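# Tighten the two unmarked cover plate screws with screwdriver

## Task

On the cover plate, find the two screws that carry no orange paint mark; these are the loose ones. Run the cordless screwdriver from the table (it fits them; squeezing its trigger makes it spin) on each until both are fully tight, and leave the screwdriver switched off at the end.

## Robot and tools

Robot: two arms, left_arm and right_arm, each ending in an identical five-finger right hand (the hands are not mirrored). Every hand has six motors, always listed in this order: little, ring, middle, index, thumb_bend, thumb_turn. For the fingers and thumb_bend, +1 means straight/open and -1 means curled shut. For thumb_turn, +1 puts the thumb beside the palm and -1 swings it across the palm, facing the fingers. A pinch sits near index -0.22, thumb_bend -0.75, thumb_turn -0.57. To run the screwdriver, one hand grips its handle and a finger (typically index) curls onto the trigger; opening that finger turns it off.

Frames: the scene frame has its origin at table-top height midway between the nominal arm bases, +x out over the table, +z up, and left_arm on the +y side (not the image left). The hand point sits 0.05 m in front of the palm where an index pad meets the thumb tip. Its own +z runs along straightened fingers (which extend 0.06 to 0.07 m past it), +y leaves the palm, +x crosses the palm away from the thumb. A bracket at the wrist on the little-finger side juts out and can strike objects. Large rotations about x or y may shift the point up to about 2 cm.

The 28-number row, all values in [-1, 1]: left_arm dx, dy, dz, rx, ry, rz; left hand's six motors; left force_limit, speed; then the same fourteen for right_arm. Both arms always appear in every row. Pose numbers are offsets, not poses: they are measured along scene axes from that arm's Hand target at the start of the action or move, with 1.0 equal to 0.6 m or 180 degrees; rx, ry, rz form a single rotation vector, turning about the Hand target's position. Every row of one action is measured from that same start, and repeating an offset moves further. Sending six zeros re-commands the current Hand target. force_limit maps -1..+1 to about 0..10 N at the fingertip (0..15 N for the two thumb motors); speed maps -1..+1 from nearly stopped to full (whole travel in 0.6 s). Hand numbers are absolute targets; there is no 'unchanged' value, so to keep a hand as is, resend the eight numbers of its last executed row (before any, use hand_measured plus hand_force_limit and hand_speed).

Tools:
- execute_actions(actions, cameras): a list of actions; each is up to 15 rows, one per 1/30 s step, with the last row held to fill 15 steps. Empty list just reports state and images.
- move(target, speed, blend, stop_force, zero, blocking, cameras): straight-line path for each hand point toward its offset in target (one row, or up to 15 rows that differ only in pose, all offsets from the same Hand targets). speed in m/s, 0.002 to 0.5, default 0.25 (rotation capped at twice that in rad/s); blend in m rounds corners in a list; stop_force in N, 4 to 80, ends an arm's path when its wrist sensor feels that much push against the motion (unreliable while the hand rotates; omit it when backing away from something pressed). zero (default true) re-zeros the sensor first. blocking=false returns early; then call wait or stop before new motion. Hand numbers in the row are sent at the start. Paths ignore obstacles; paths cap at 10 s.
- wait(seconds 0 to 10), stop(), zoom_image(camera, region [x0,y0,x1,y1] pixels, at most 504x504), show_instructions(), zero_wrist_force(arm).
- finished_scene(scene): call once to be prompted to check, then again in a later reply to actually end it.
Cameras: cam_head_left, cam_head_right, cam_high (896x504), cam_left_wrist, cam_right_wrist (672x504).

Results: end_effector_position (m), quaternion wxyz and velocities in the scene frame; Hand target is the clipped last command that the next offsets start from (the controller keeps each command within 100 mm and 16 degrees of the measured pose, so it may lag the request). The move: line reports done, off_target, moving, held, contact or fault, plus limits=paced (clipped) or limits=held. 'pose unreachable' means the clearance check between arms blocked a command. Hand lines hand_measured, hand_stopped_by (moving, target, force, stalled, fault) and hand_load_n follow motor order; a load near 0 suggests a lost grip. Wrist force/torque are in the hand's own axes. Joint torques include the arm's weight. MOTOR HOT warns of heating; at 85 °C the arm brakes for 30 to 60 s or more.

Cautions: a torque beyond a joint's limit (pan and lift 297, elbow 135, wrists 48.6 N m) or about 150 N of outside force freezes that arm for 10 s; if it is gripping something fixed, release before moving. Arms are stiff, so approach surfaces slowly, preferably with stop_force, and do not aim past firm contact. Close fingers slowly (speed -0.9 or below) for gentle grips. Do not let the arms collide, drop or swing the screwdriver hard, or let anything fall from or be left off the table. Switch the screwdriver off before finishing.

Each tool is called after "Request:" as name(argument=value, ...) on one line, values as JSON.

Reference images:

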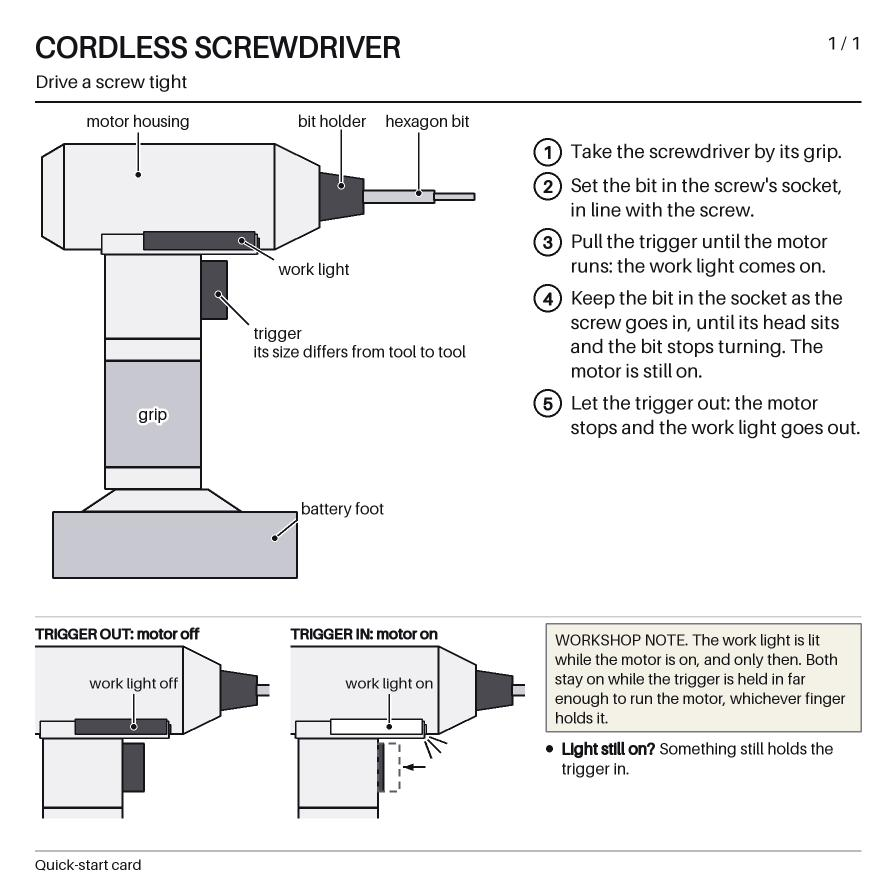

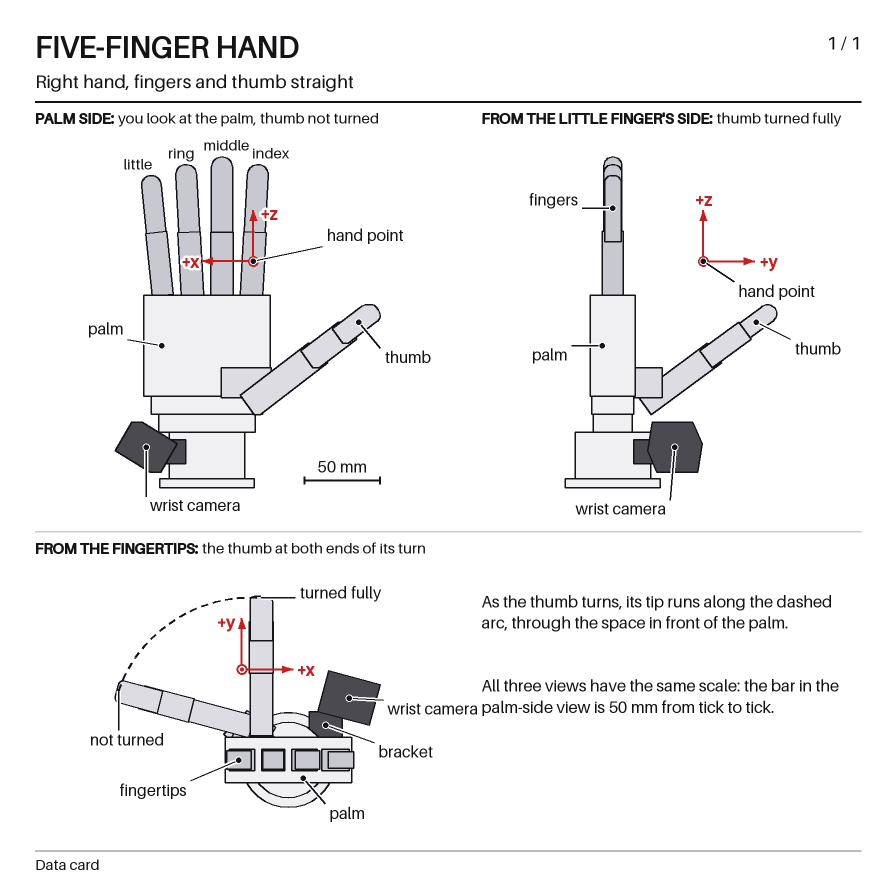

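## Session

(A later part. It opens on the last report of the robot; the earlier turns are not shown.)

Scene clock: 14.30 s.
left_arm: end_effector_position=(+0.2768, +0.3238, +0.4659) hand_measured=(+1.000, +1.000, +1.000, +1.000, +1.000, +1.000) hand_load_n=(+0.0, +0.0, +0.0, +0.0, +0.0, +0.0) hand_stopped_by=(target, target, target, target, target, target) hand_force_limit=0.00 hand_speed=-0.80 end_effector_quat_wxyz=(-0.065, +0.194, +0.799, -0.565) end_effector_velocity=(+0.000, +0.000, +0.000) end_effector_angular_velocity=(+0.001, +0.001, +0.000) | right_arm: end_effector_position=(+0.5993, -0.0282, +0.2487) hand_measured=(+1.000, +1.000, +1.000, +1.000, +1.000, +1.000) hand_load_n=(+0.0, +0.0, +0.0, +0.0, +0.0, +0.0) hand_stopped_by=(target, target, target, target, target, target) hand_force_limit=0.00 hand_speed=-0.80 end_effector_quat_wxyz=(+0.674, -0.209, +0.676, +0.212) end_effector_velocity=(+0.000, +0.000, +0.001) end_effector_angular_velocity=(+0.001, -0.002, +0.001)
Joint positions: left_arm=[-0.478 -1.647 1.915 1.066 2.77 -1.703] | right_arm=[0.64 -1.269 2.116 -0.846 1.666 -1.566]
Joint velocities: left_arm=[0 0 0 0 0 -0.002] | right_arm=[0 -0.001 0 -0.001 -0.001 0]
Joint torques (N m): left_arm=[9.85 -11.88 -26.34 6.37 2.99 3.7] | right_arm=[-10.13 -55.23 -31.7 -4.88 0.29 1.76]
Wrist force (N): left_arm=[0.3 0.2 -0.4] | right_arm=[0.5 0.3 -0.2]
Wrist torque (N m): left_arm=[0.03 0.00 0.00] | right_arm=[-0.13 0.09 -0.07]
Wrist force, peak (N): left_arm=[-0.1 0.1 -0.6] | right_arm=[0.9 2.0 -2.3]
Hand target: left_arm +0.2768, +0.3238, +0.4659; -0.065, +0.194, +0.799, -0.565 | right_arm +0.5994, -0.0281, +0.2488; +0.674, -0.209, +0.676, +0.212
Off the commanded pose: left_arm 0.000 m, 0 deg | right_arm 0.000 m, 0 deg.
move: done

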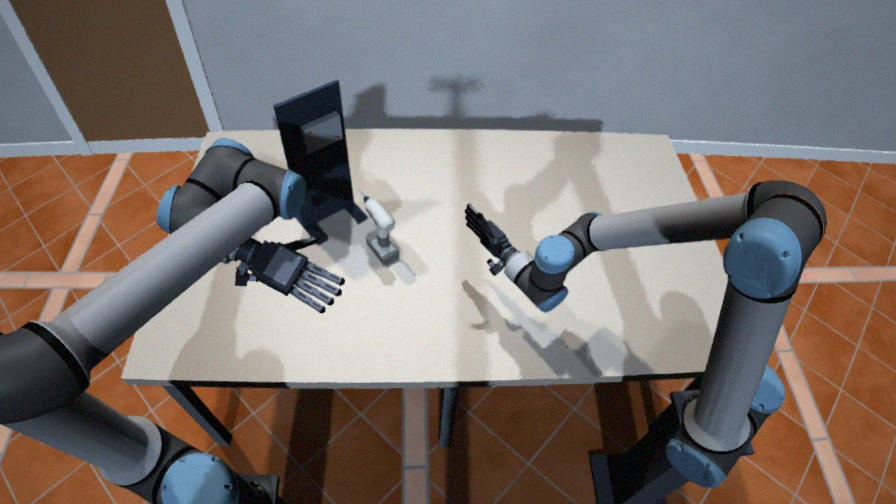

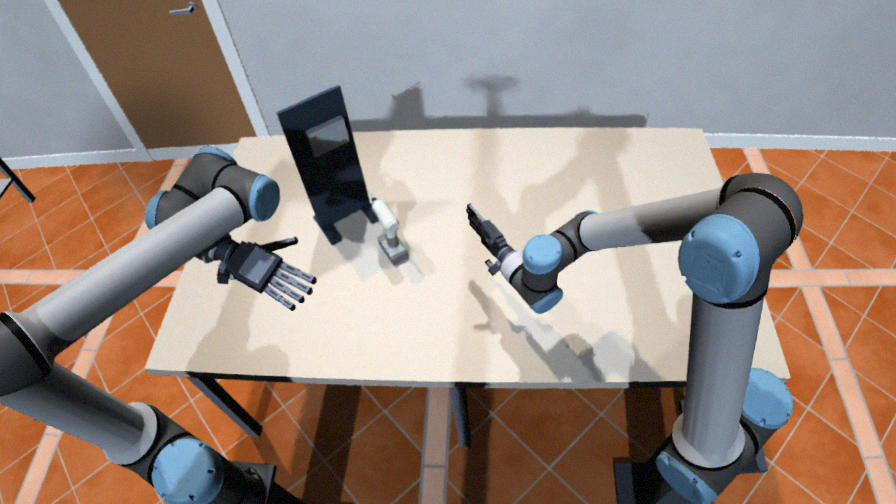

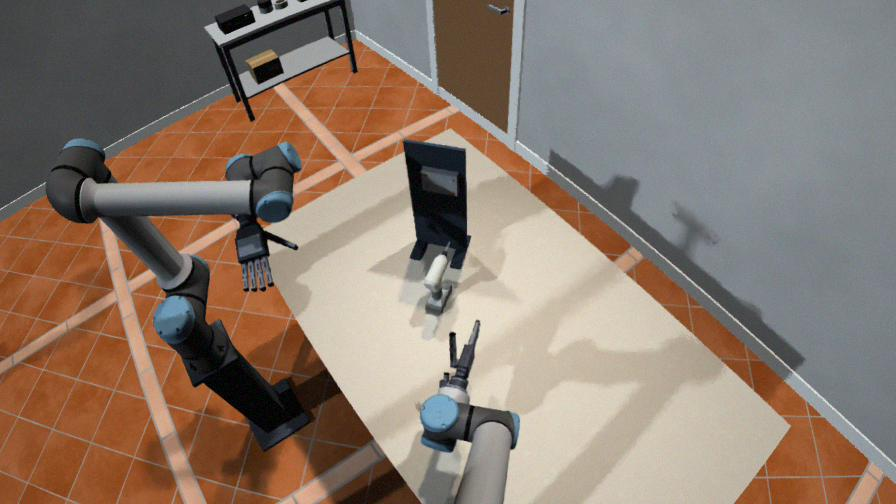

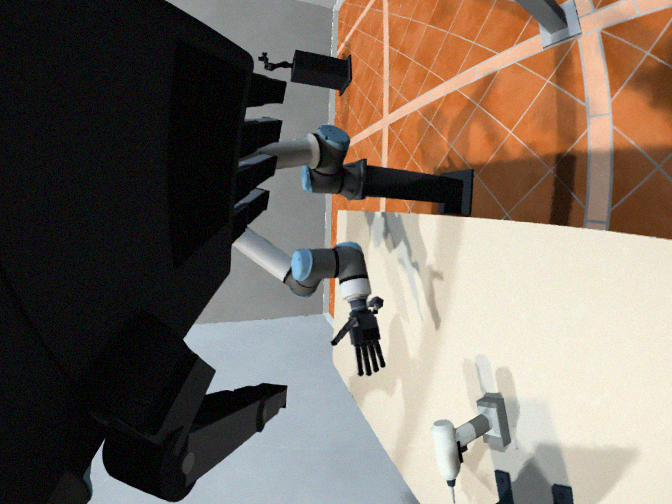

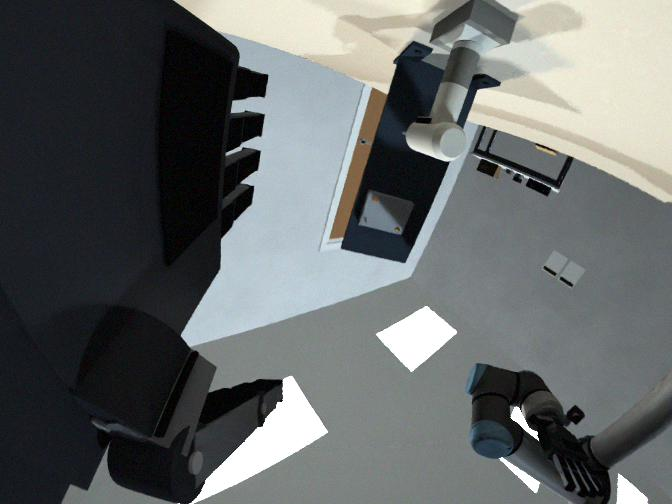

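Request:
move(target=[0,0,0,0,0,0,1,1,1,1,1,1,0,-0.8,0.02,0.307,0,0,0,0,1,1,1,1,1,-1,0,0], cameras=["cam_right_wrist"])

Request:
move(target=[0,0,0,0,0,0,1,1,1,1,1,1,0,-0.8,0,0,-0.2,0,0,0,1,1,1,1,1,-1,0,0])

Request:
zoom_image(camera="cam_head_left", region=[320, 160, 480, 280])

Request:
zoom_image(camera="cam_high", region=[380, 230, 520, 400])

Request:
zoom_image(camera="cam_left_wrist", region=[320, 240, 570, 504])

Request:
zoom_image(camera="cam_right_wrist", region=[220, 0, 560, 300])

Scene clock: 19.23 s.
left_arm: end_effector_position=(+0.2768, +0.3238, +0.4659) hand_measured=(+1.000, +1.000, +1.000, +1.000, +1.000, +1.000) hand_load_n=(+0.0, +0.0, +0.0, +0.0, +0.0, -0.5) hand_stopped_by=(target, target, target, target, target, target) hand_force_limit=0.00 hand_speed=-0.80 end_effector_quat_wxyz=(-0.065, +0.194, +0.799, -0.565) end_effector_velocity=(+0.000, +0.000, +0.000) end_effector_angular_velocity=(+0.001, +0.001, +0.000) | right_arm: end_effector_position=(+0.6114, +0.1561, +0.2490) hand_measured=(+1.000, +1.000, +1.000, +1.000, +1.000, -1.000) hand_load_n=(+0.0, +0.0, +0.0, +0.0, +0.0, -0.5) hand_stopped_by=(target, target, target, target, target, target) hand_force_limit=0.00 hand_speed=0.00 end_effector_quat_wxyz=(+0.674, -0.210, +0.675, +0.212) end_effector_velocity=(+0.000, +0.000, +0.002) end_effector_angular_velocity=(+0.002, -0.001, +0.000)
Joint positions: left_arm=[-0.478 -1.647 1.915 1.066 2.77 -1.703] | right_arm=[0.827 -1.054 1.771 -0.716 1.852 -1.567]
Joint velocities: left_arm=[0 0.001 0 0.001 0 0.001] | right_arm=[0 -0.001 0 -0.001 0 0]
Joint torques (N m): left_arm=[11.35 -10.22 -26.72 6.38 2.15 3.36] | right_arm=[-6.9 -70.8 -39.36 -3.9 1.24 1.55]
Wrist force (N): left_arm=[0.1 -0.3 -0.2] | right_arm=[0.3 0.3 -0.3]
Wrist torque (N m): left_arm=[-0.04 0.03 -0.02] | right_arm=[-0.13 0.10 -0.11]
Wrist force, peak (N): left_arm=[0.7 -0.1 -0.3] | right_arm=[0.6 -1.6 -1.9]
Hand target: left_arm +0.2768, +0.3238, +0.4659; -0.065, +0.194, +0.799, -0.565 | right_arm +0.6115, +0.1561, +0.2490; +0.674, -0.210, +0.675, +0.212
Off the commanded pose: left_arm 0.000 m, 0 deg | right_arm 0.000 m, 0 deg.
move: done
Images, in order (width x height): cam_right_wrist 672x504.

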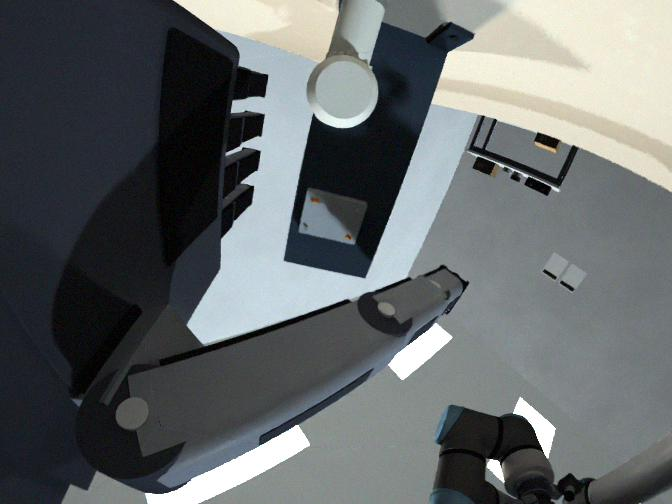

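Scene clock: 20.20 s.
left_arm: end_effector_position=(+0.2768, +0.3238, +0.4659) hand_measured=(+1.000, +1.000, +1.000, +1.000, +1.000, +1.000) hand_load_n=(+0.0, +0.0, +0.0, -0.5, +0.0, -0.5) hand_stopped_by=(target, target, target, target, target, target) hand_force_limit=0.00 hand_speed=-0.80 end_effector_quat_wxyz=(-0.065, +0.194, +0.799, -0.565) end_effector_velocity=(+0.000, +0.000, +0.000) end_effector_angular_velocity=(+0.001, +0.000, +0.000) | right_arm: end_effector_position=(+0.6115, +0.1561, +0.1292) hand_measured=(+1.000, +1.000, +1.000, +1.000, +1.000, -1.000) hand_load_n=(+0.0, +0.0, +0.0, +0.0, +0.0, -0.5) hand_stopped_by=(target, target, target, target, target, target) hand_force_limit=0.00 hand_speed=0.00 end_effector_quat_wxyz=(+0.674, -0.210, +0.675, +0.212) end_effector_velocity=(+0.000, +0.000, -0.002) end_effector_angular_velocity=(-0.002, +0.001, +0.000)
Joint positions: left_arm=[-0.478 -1.647 1.915 1.066 2.77 -1.703] | right_arm=[0.827 -0.909 1.804 -0.895 1.852 -1.566]
Joint velocities: left_arm=[-0.001 0 0 0 -0.001 -0.001] | right_arm=[0 0.001 0 0.001 0 0]
Joint torques (N m): left_arm=[8.32 -13.95 -27.92 6.23 1.67 3.57] | right_arm=[12.3 -77.05 -31.13 -3.75 2.01 -1.76]
Wrist force (N): left_arm=[0.2 0.1 -0.2] | right_arm=[0.7 0.2 -0.3]
Wrist torque (N m): left_arm=[0.01 0.01 -0.01] | right_arm=[-0.12 0.05 -0.08]
Wrist force, peak (N): left_arm=[0.6 0.0 -0.4] | right_arm=[3.0 0.1 -0.7]
Hand target: left_arm +0.2768, +0.3238, +0.4659; -0.065, +0.194, +0.799, -0.565 | right_arm +0.6115, +0.1562, +0.1291; +0.674, -0.210, +0.675, +0.212
Off the commanded pose: left_arm 0.000 m, 0 deg | right_arm 0.000 m, 0 deg.
move: done

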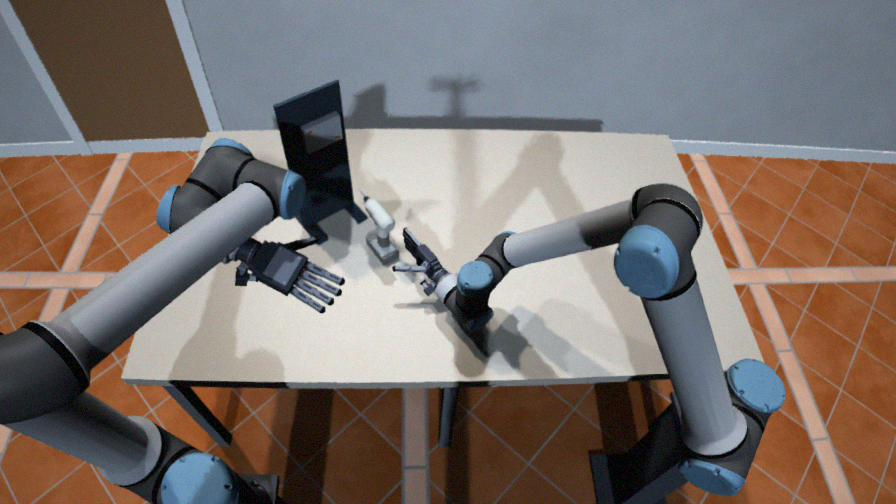

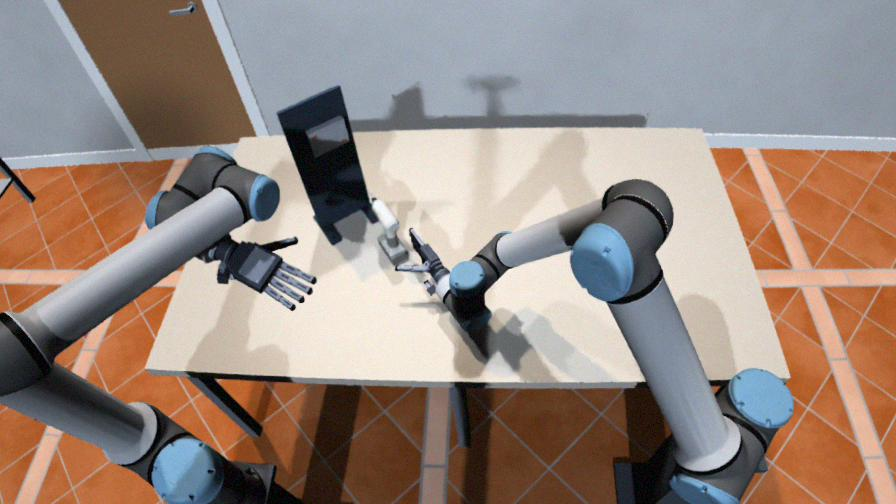

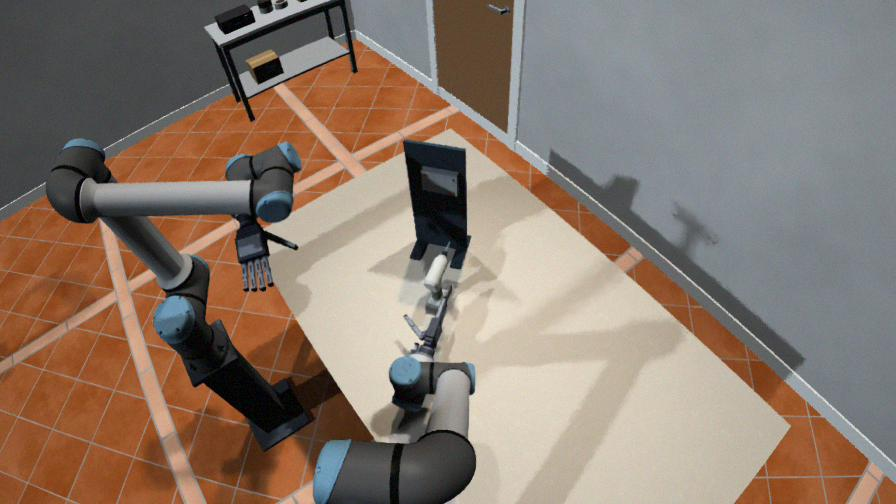

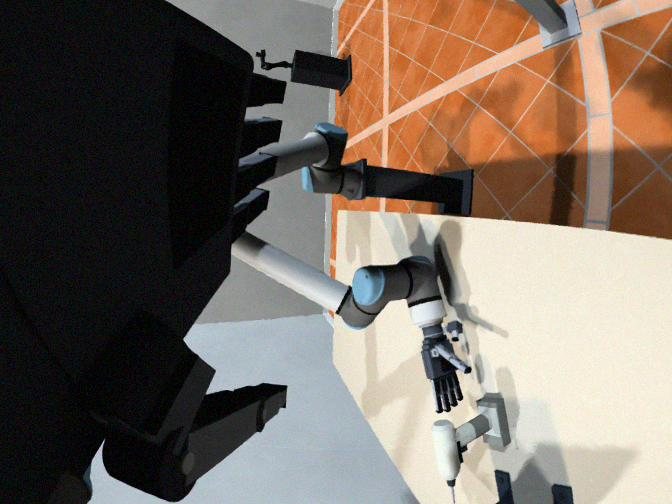

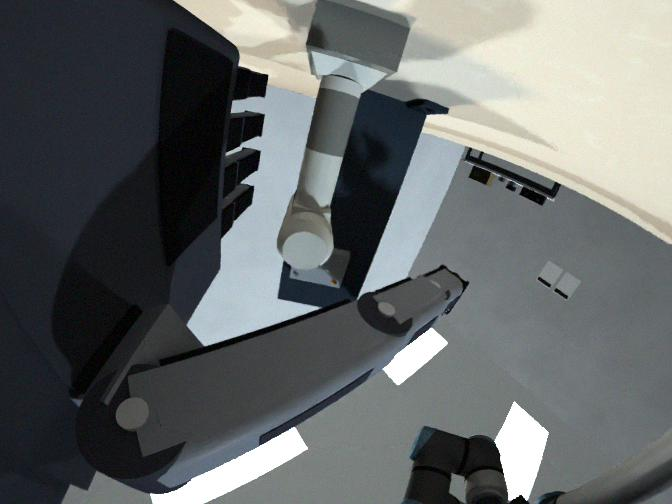

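Scaled by 3.150.

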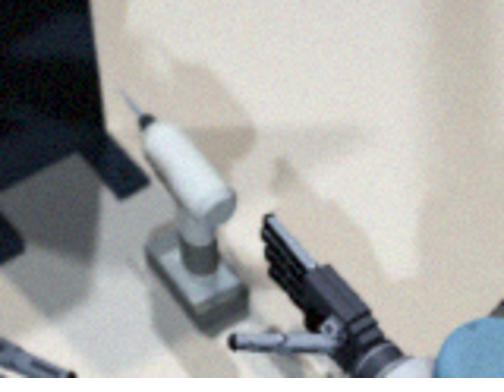

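Scaled by 2.965.

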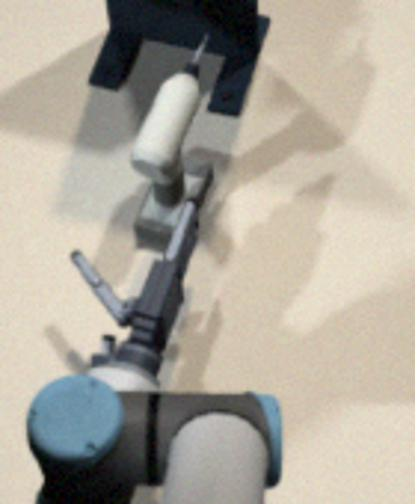

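Scaled by 1.909 from the camera's 672x504 image, which has a finer 960x720 frame.

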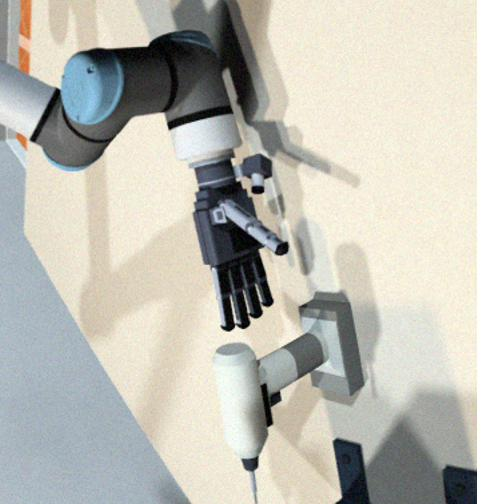

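Scaled by 1.482 from the camera's 672x504 image, which has a finer 960x720 frame.

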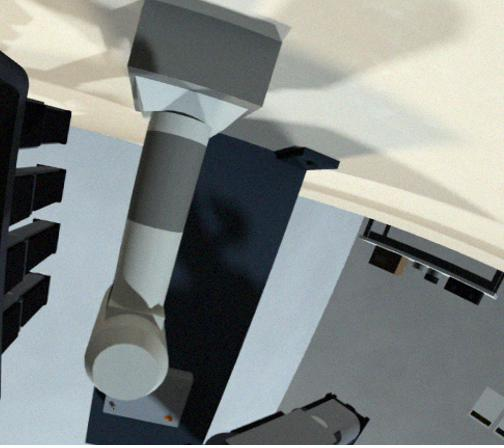

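Request:
move(target=[0,0,0,0,0,0,1,1,1,1,1,1,0,-0.8,0.0683,0.0478,-0.025,0,0,0,1,1,1,1,1,-1,0,0])

Request:
zoom_image(camera="cam_head_left", region=[320, 160, 480, 280])

Request:
zoom_image(camera="cam_high", region=[400, 230, 500, 350])

Request:
zoom_image(camera="cam_left_wrist", region=[380, 300, 570, 504])

Request:
zoom_image(camera="cam_right_wrist", region=[220, 0, 560, 300])

Scene clock: 21.83 s.
left_arm: end_effector_position=(+0.2768, +0.3238, +0.4659) hand_measured=(+1.000, +1.000, +1.000, +1.000, +1.000, +1.000) hand_load_n=(-0.5, +0.0, +0.0, -0.5, +0.0, +0.0) hand_stopped_by=(target, target, target, target, target, target) hand_force_limit=0.00 hand_speed=-0.80 end_effector_quat_wxyz=(-0.065, +0.194, +0.799, -0.565) end_effector_velocity=(+0.000, +0.000, +0.000) end_effector_angular_velocity=(+0.000, +0.000, -0.001) | right_arm: end_effector_position=(+0.6525, +0.1848, +0.1141) hand_measured=(+1.000, +1.000, +1.000, +1.000, +1.000, -1.000) hand_load_n=(+0.0, +0.0, +0.0, +0.0, +0.0, -0.5) hand_stopped_by=(target, target, target, target, target, target) hand_force_limit=0.00 hand_speed=0.00 end_effector_quat_wxyz=(+0.674, -0.210, +0.676, +0.212) end_effector_velocity=(+0.000, +0.000, +0.000) end_effector_angular_velocity=(+0.001, +0.000, +0.000)
Joint positions: left_arm=[-0.478 -1.647 1.915 1.066 2.77 -1.703] | right_arm=[0.809 -0.842 1.706 -0.864 1.834 -1.567]
Joint velocities: left_arm=[-0.001 0 0 0.001 0 0.001] | right_arm=[0 0 0 -0.001 0 0]
Joint torques (N m): left_arm=[8.92 -12.06 -27.06 6.13 2.9 3.94] | right_arm=[15.78 -89.14 -31.27 -4.99 2.23 -0.23]
Wrist force (N): left_arm=[0.2 -0.2 -0.2] | right_arm=[0.4 0.5 -0.3]
Wrist torque (N m): left_arm=[-0.03 0.01 -0.01] | right_arm=[-0.10 0.09 -0.09]
Wrist force, peak (N): left_arm=[0.4 0.0 -0.7] | right_arm=[0.1 0.4 -1.7]
Hand target: left_arm +0.2768, +0.3238, +0.4659; -0.065, +0.194, +0.799, -0.565 | right_arm +0.6524, +0.1849, +0.1142; +0.674, -0.210, +0.675, +0.212
Off the commanded pose: left_arm 0.000 m, 0 deg | right_arm 0.000 m, 0 deg.
move: done

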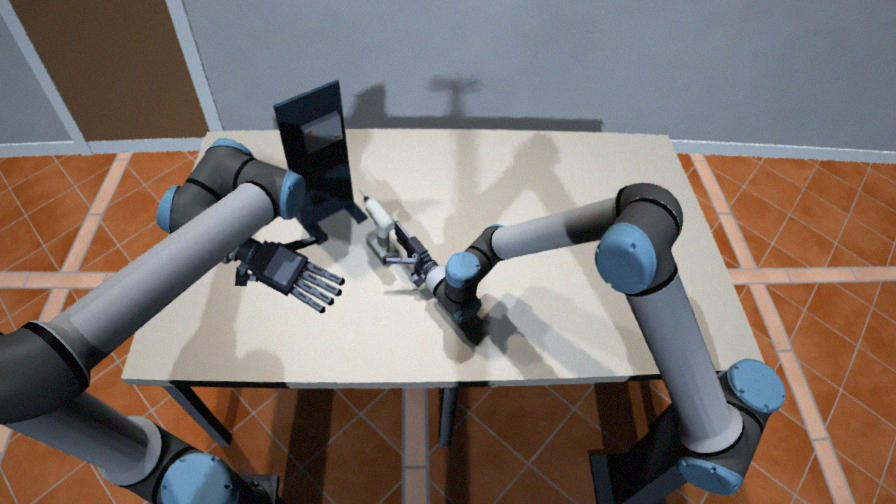

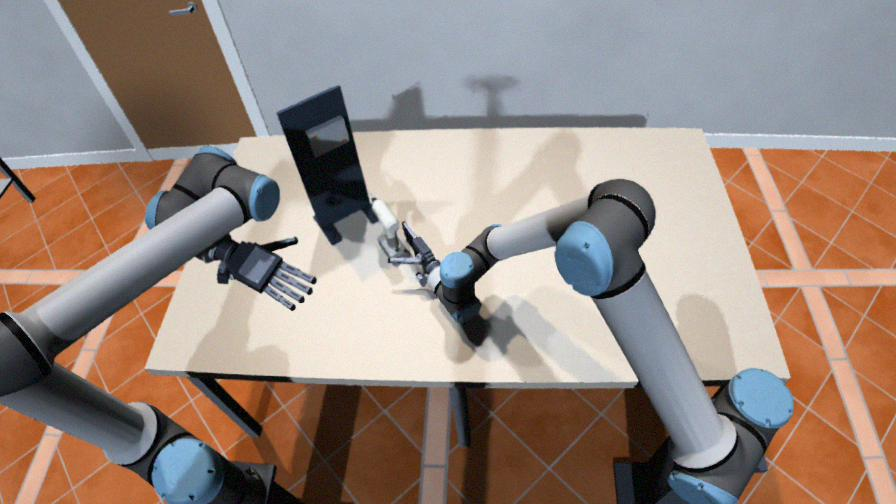

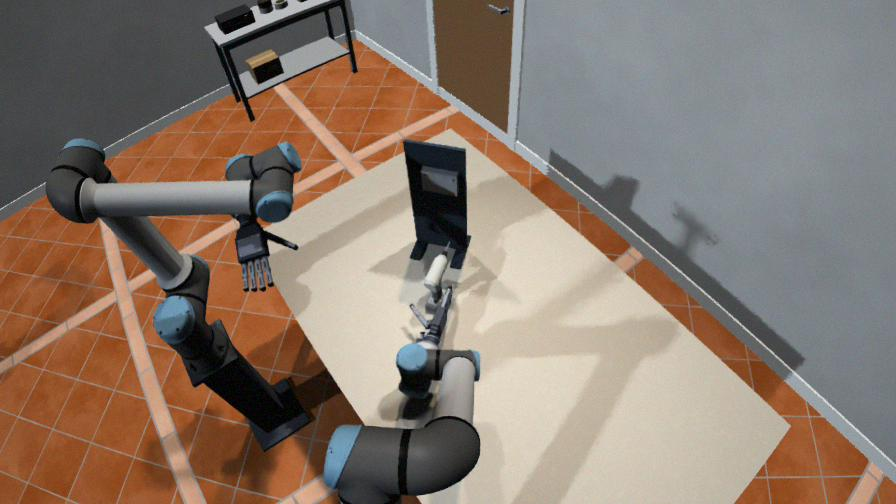

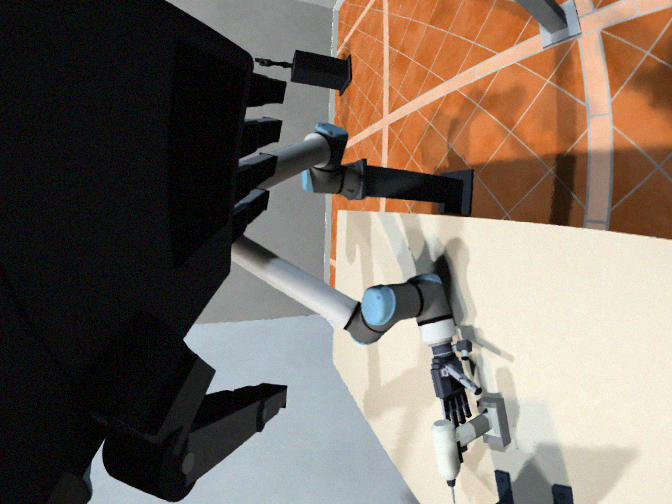

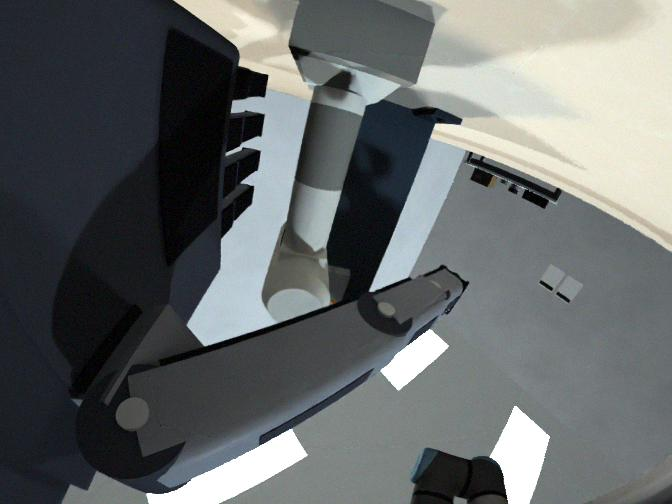

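Scaled by 3.150.

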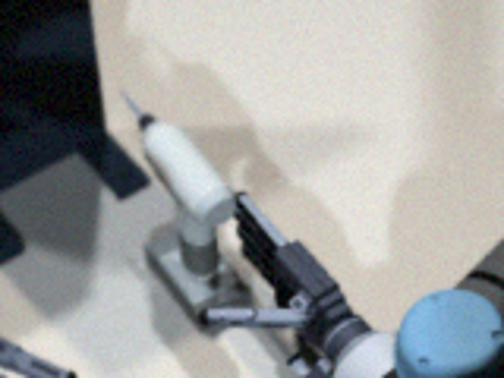

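Scaled by 4.200.

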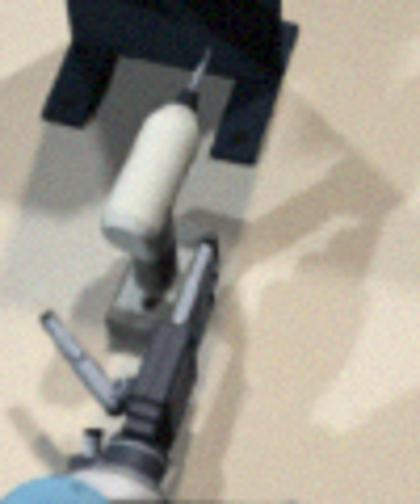

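Scaled by 2.471 from the camera's 672x504 image, which has a finer 960x720 frame.

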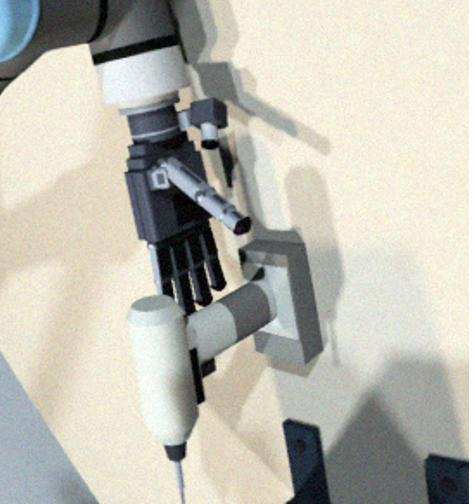

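Scaled by 1.482 from the camera's 672x504 image, which has a finer 960x720 frame.

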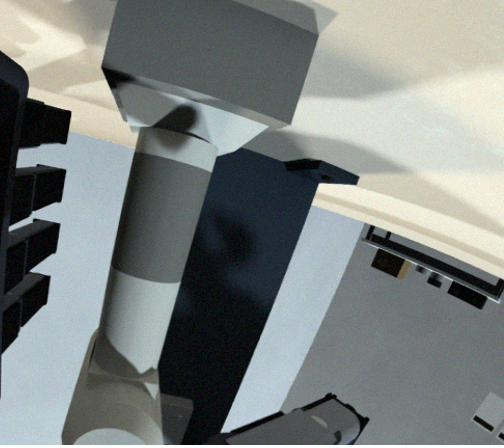

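Request:
move(target=[0,0,0,0,0,0,1,1,1,1,1,1,0,-0.8,0.01,0.0437,0.0517,0,0,0,1,1,1,1,1,-1,0,0])

Request:
zoom_image(camera="cam_head_left", region=[320, 160, 480, 280])

Request:
zoom_image(camera="cam_high", region=[400, 230, 500, 350])

Request:
zoom_image(camera="cam_left_wrist", region=[380, 300, 570, 504])

Request:
zoom_image(camera="cam_right_wrist", region=[220, 0, 560, 300])

Scene clock: 23.63 s.
left_arm: end_effector_position=(+0.2768, +0.3238, +0.4659) hand_measured=(+1.000, +1.000, +1.000, +1.000, +1.000, +1.000) hand_load_n=(+0.0, +0.0, +0.0, +0.0, +0.0, +0.0) hand_stopped_by=(target, target, target, target, target, target) hand_force_limit=0.00 hand_speed=-0.80 end_effector_quat_wxyz=(-0.065, +0.194, +0.799, -0.565) end_effector_velocity=(+0.000, +0.000, +0.000) end_effector_angular_velocity=(+0.000, +0.001, +0.000) | right_arm: end_effector_position=(+0.6583, +0.2112, +0.1453) hand_measured=(+1.000, +1.000, +1.000, +1.000, +1.000, -1.000) hand_load_n=(+0.0, +0.0, +0.0, +0.0, +0.0, -0.5) hand_stopped_by=(target, target, target, target, target, target) hand_force_limit=0.00 hand_speed=0.00 end_effector_quat_wxyz=(+0.674, -0.210, +0.675, +0.212) end_effector_velocity=(+0.000, -0.001, +0.001) end_effector_angular_velocity=(+0.002, -0.002, +0.000)
Joint positions: left_arm=[-0.478 -1.647 1.915 1.066 2.77 -1.703] | right_arm=[0.825 -0.85 1.642 -0.792 1.85 -1.567]
Joint velocities: left_arm=[0 0 0 0.001 0 -0.001] | right_arm=[0 -0.001 0.002 -0.004 -0.001 0]
Joint torques (N m): left_arm=[9.65 -10.14 -28.26 6.21 2.79 3.97] | right_arm=[-15.75 -83.61 -25 -4.69 -0.84 -1.93]
Wrist force (N): left_arm=[0.2 -0.3 -0.1] | right_arm=[0.4 0.4 -0.2]
Wrist torque (N m): left_arm=[-0.05 0.01 -0.01] | right_arm=[-0.12 0.08 -0.10]
Wrist force, peak (N): left_arm=[0.7 -0.2 -0.4] | right_arm=[1.5 -0.2 -0.6]
Hand target: left_arm +0.2768, +0.3238, +0.4659; -0.065, +0.194, +0.799, -0.565 | right_arm +0.6584, +0.2111, +0.1452; +0.674, -0.210, +0.675, +0.212
Off the commanded pose: left_arm 0.000 m, 0 deg | right_arm 0.000 m, 0 deg.
move: done

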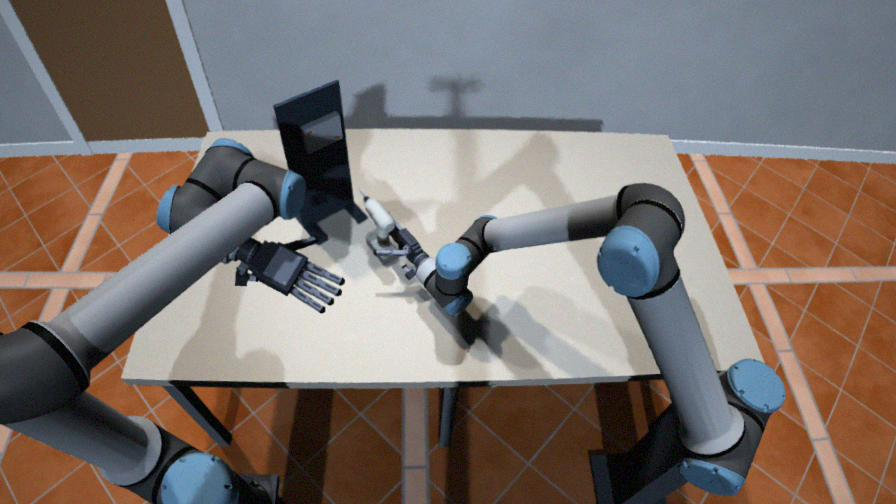

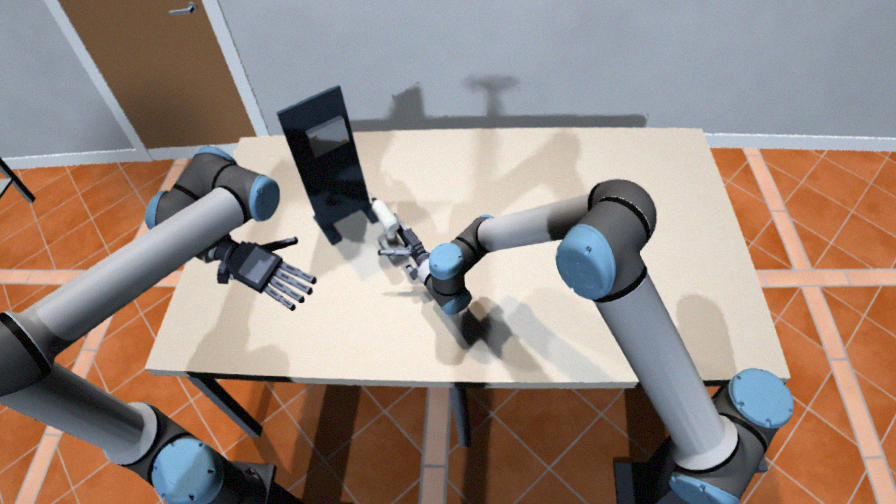

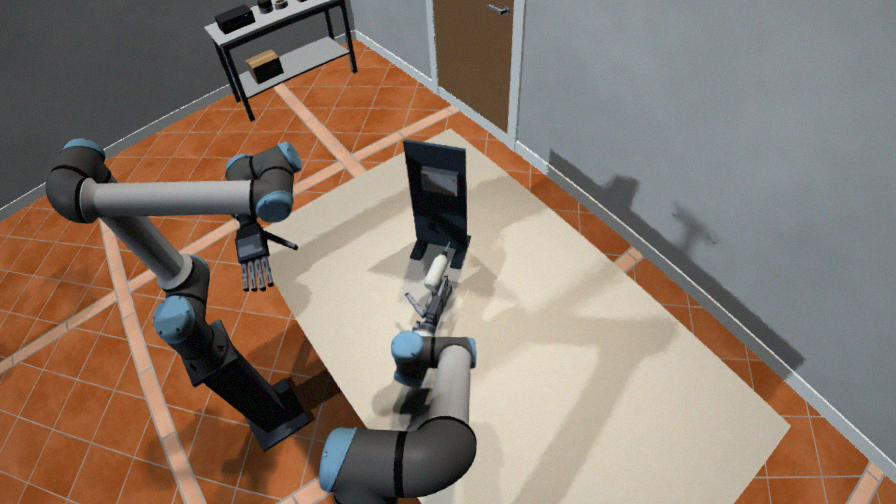

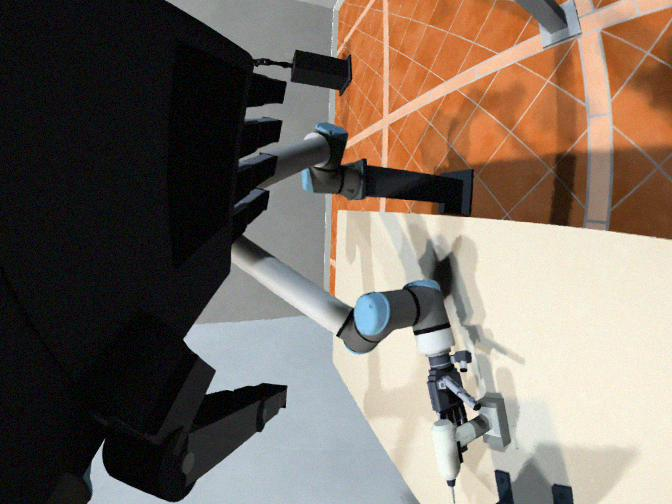

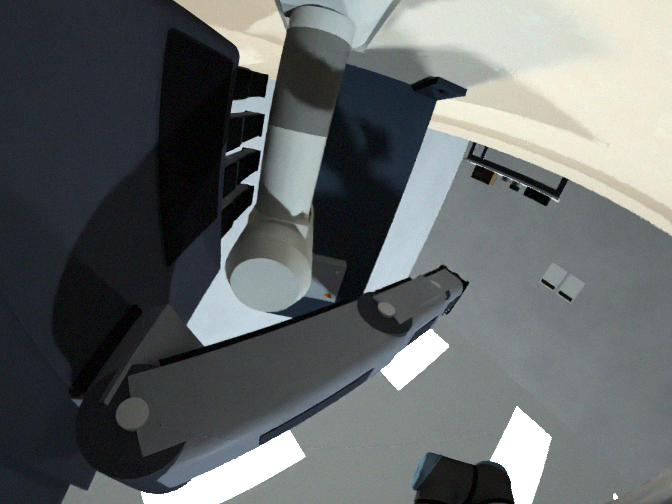

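Scaled by 3.150.

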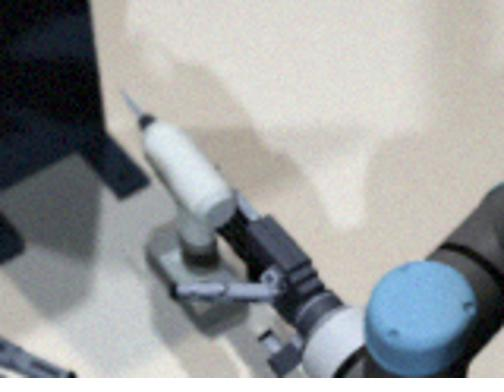

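Scaled by 4.200.

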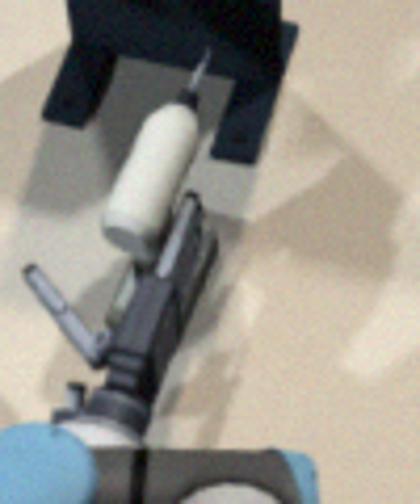

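Scaled by 2.471 from the camera's 672x504 image, which has a finer 960x720 frame.

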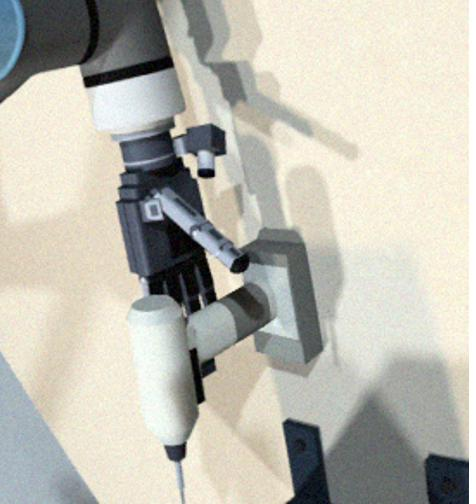

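Scaled by 1.482 from the camera's 672x504 image, which has a finer 960x720 frame.

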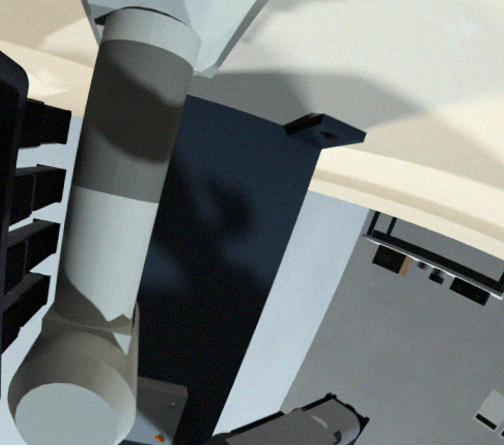

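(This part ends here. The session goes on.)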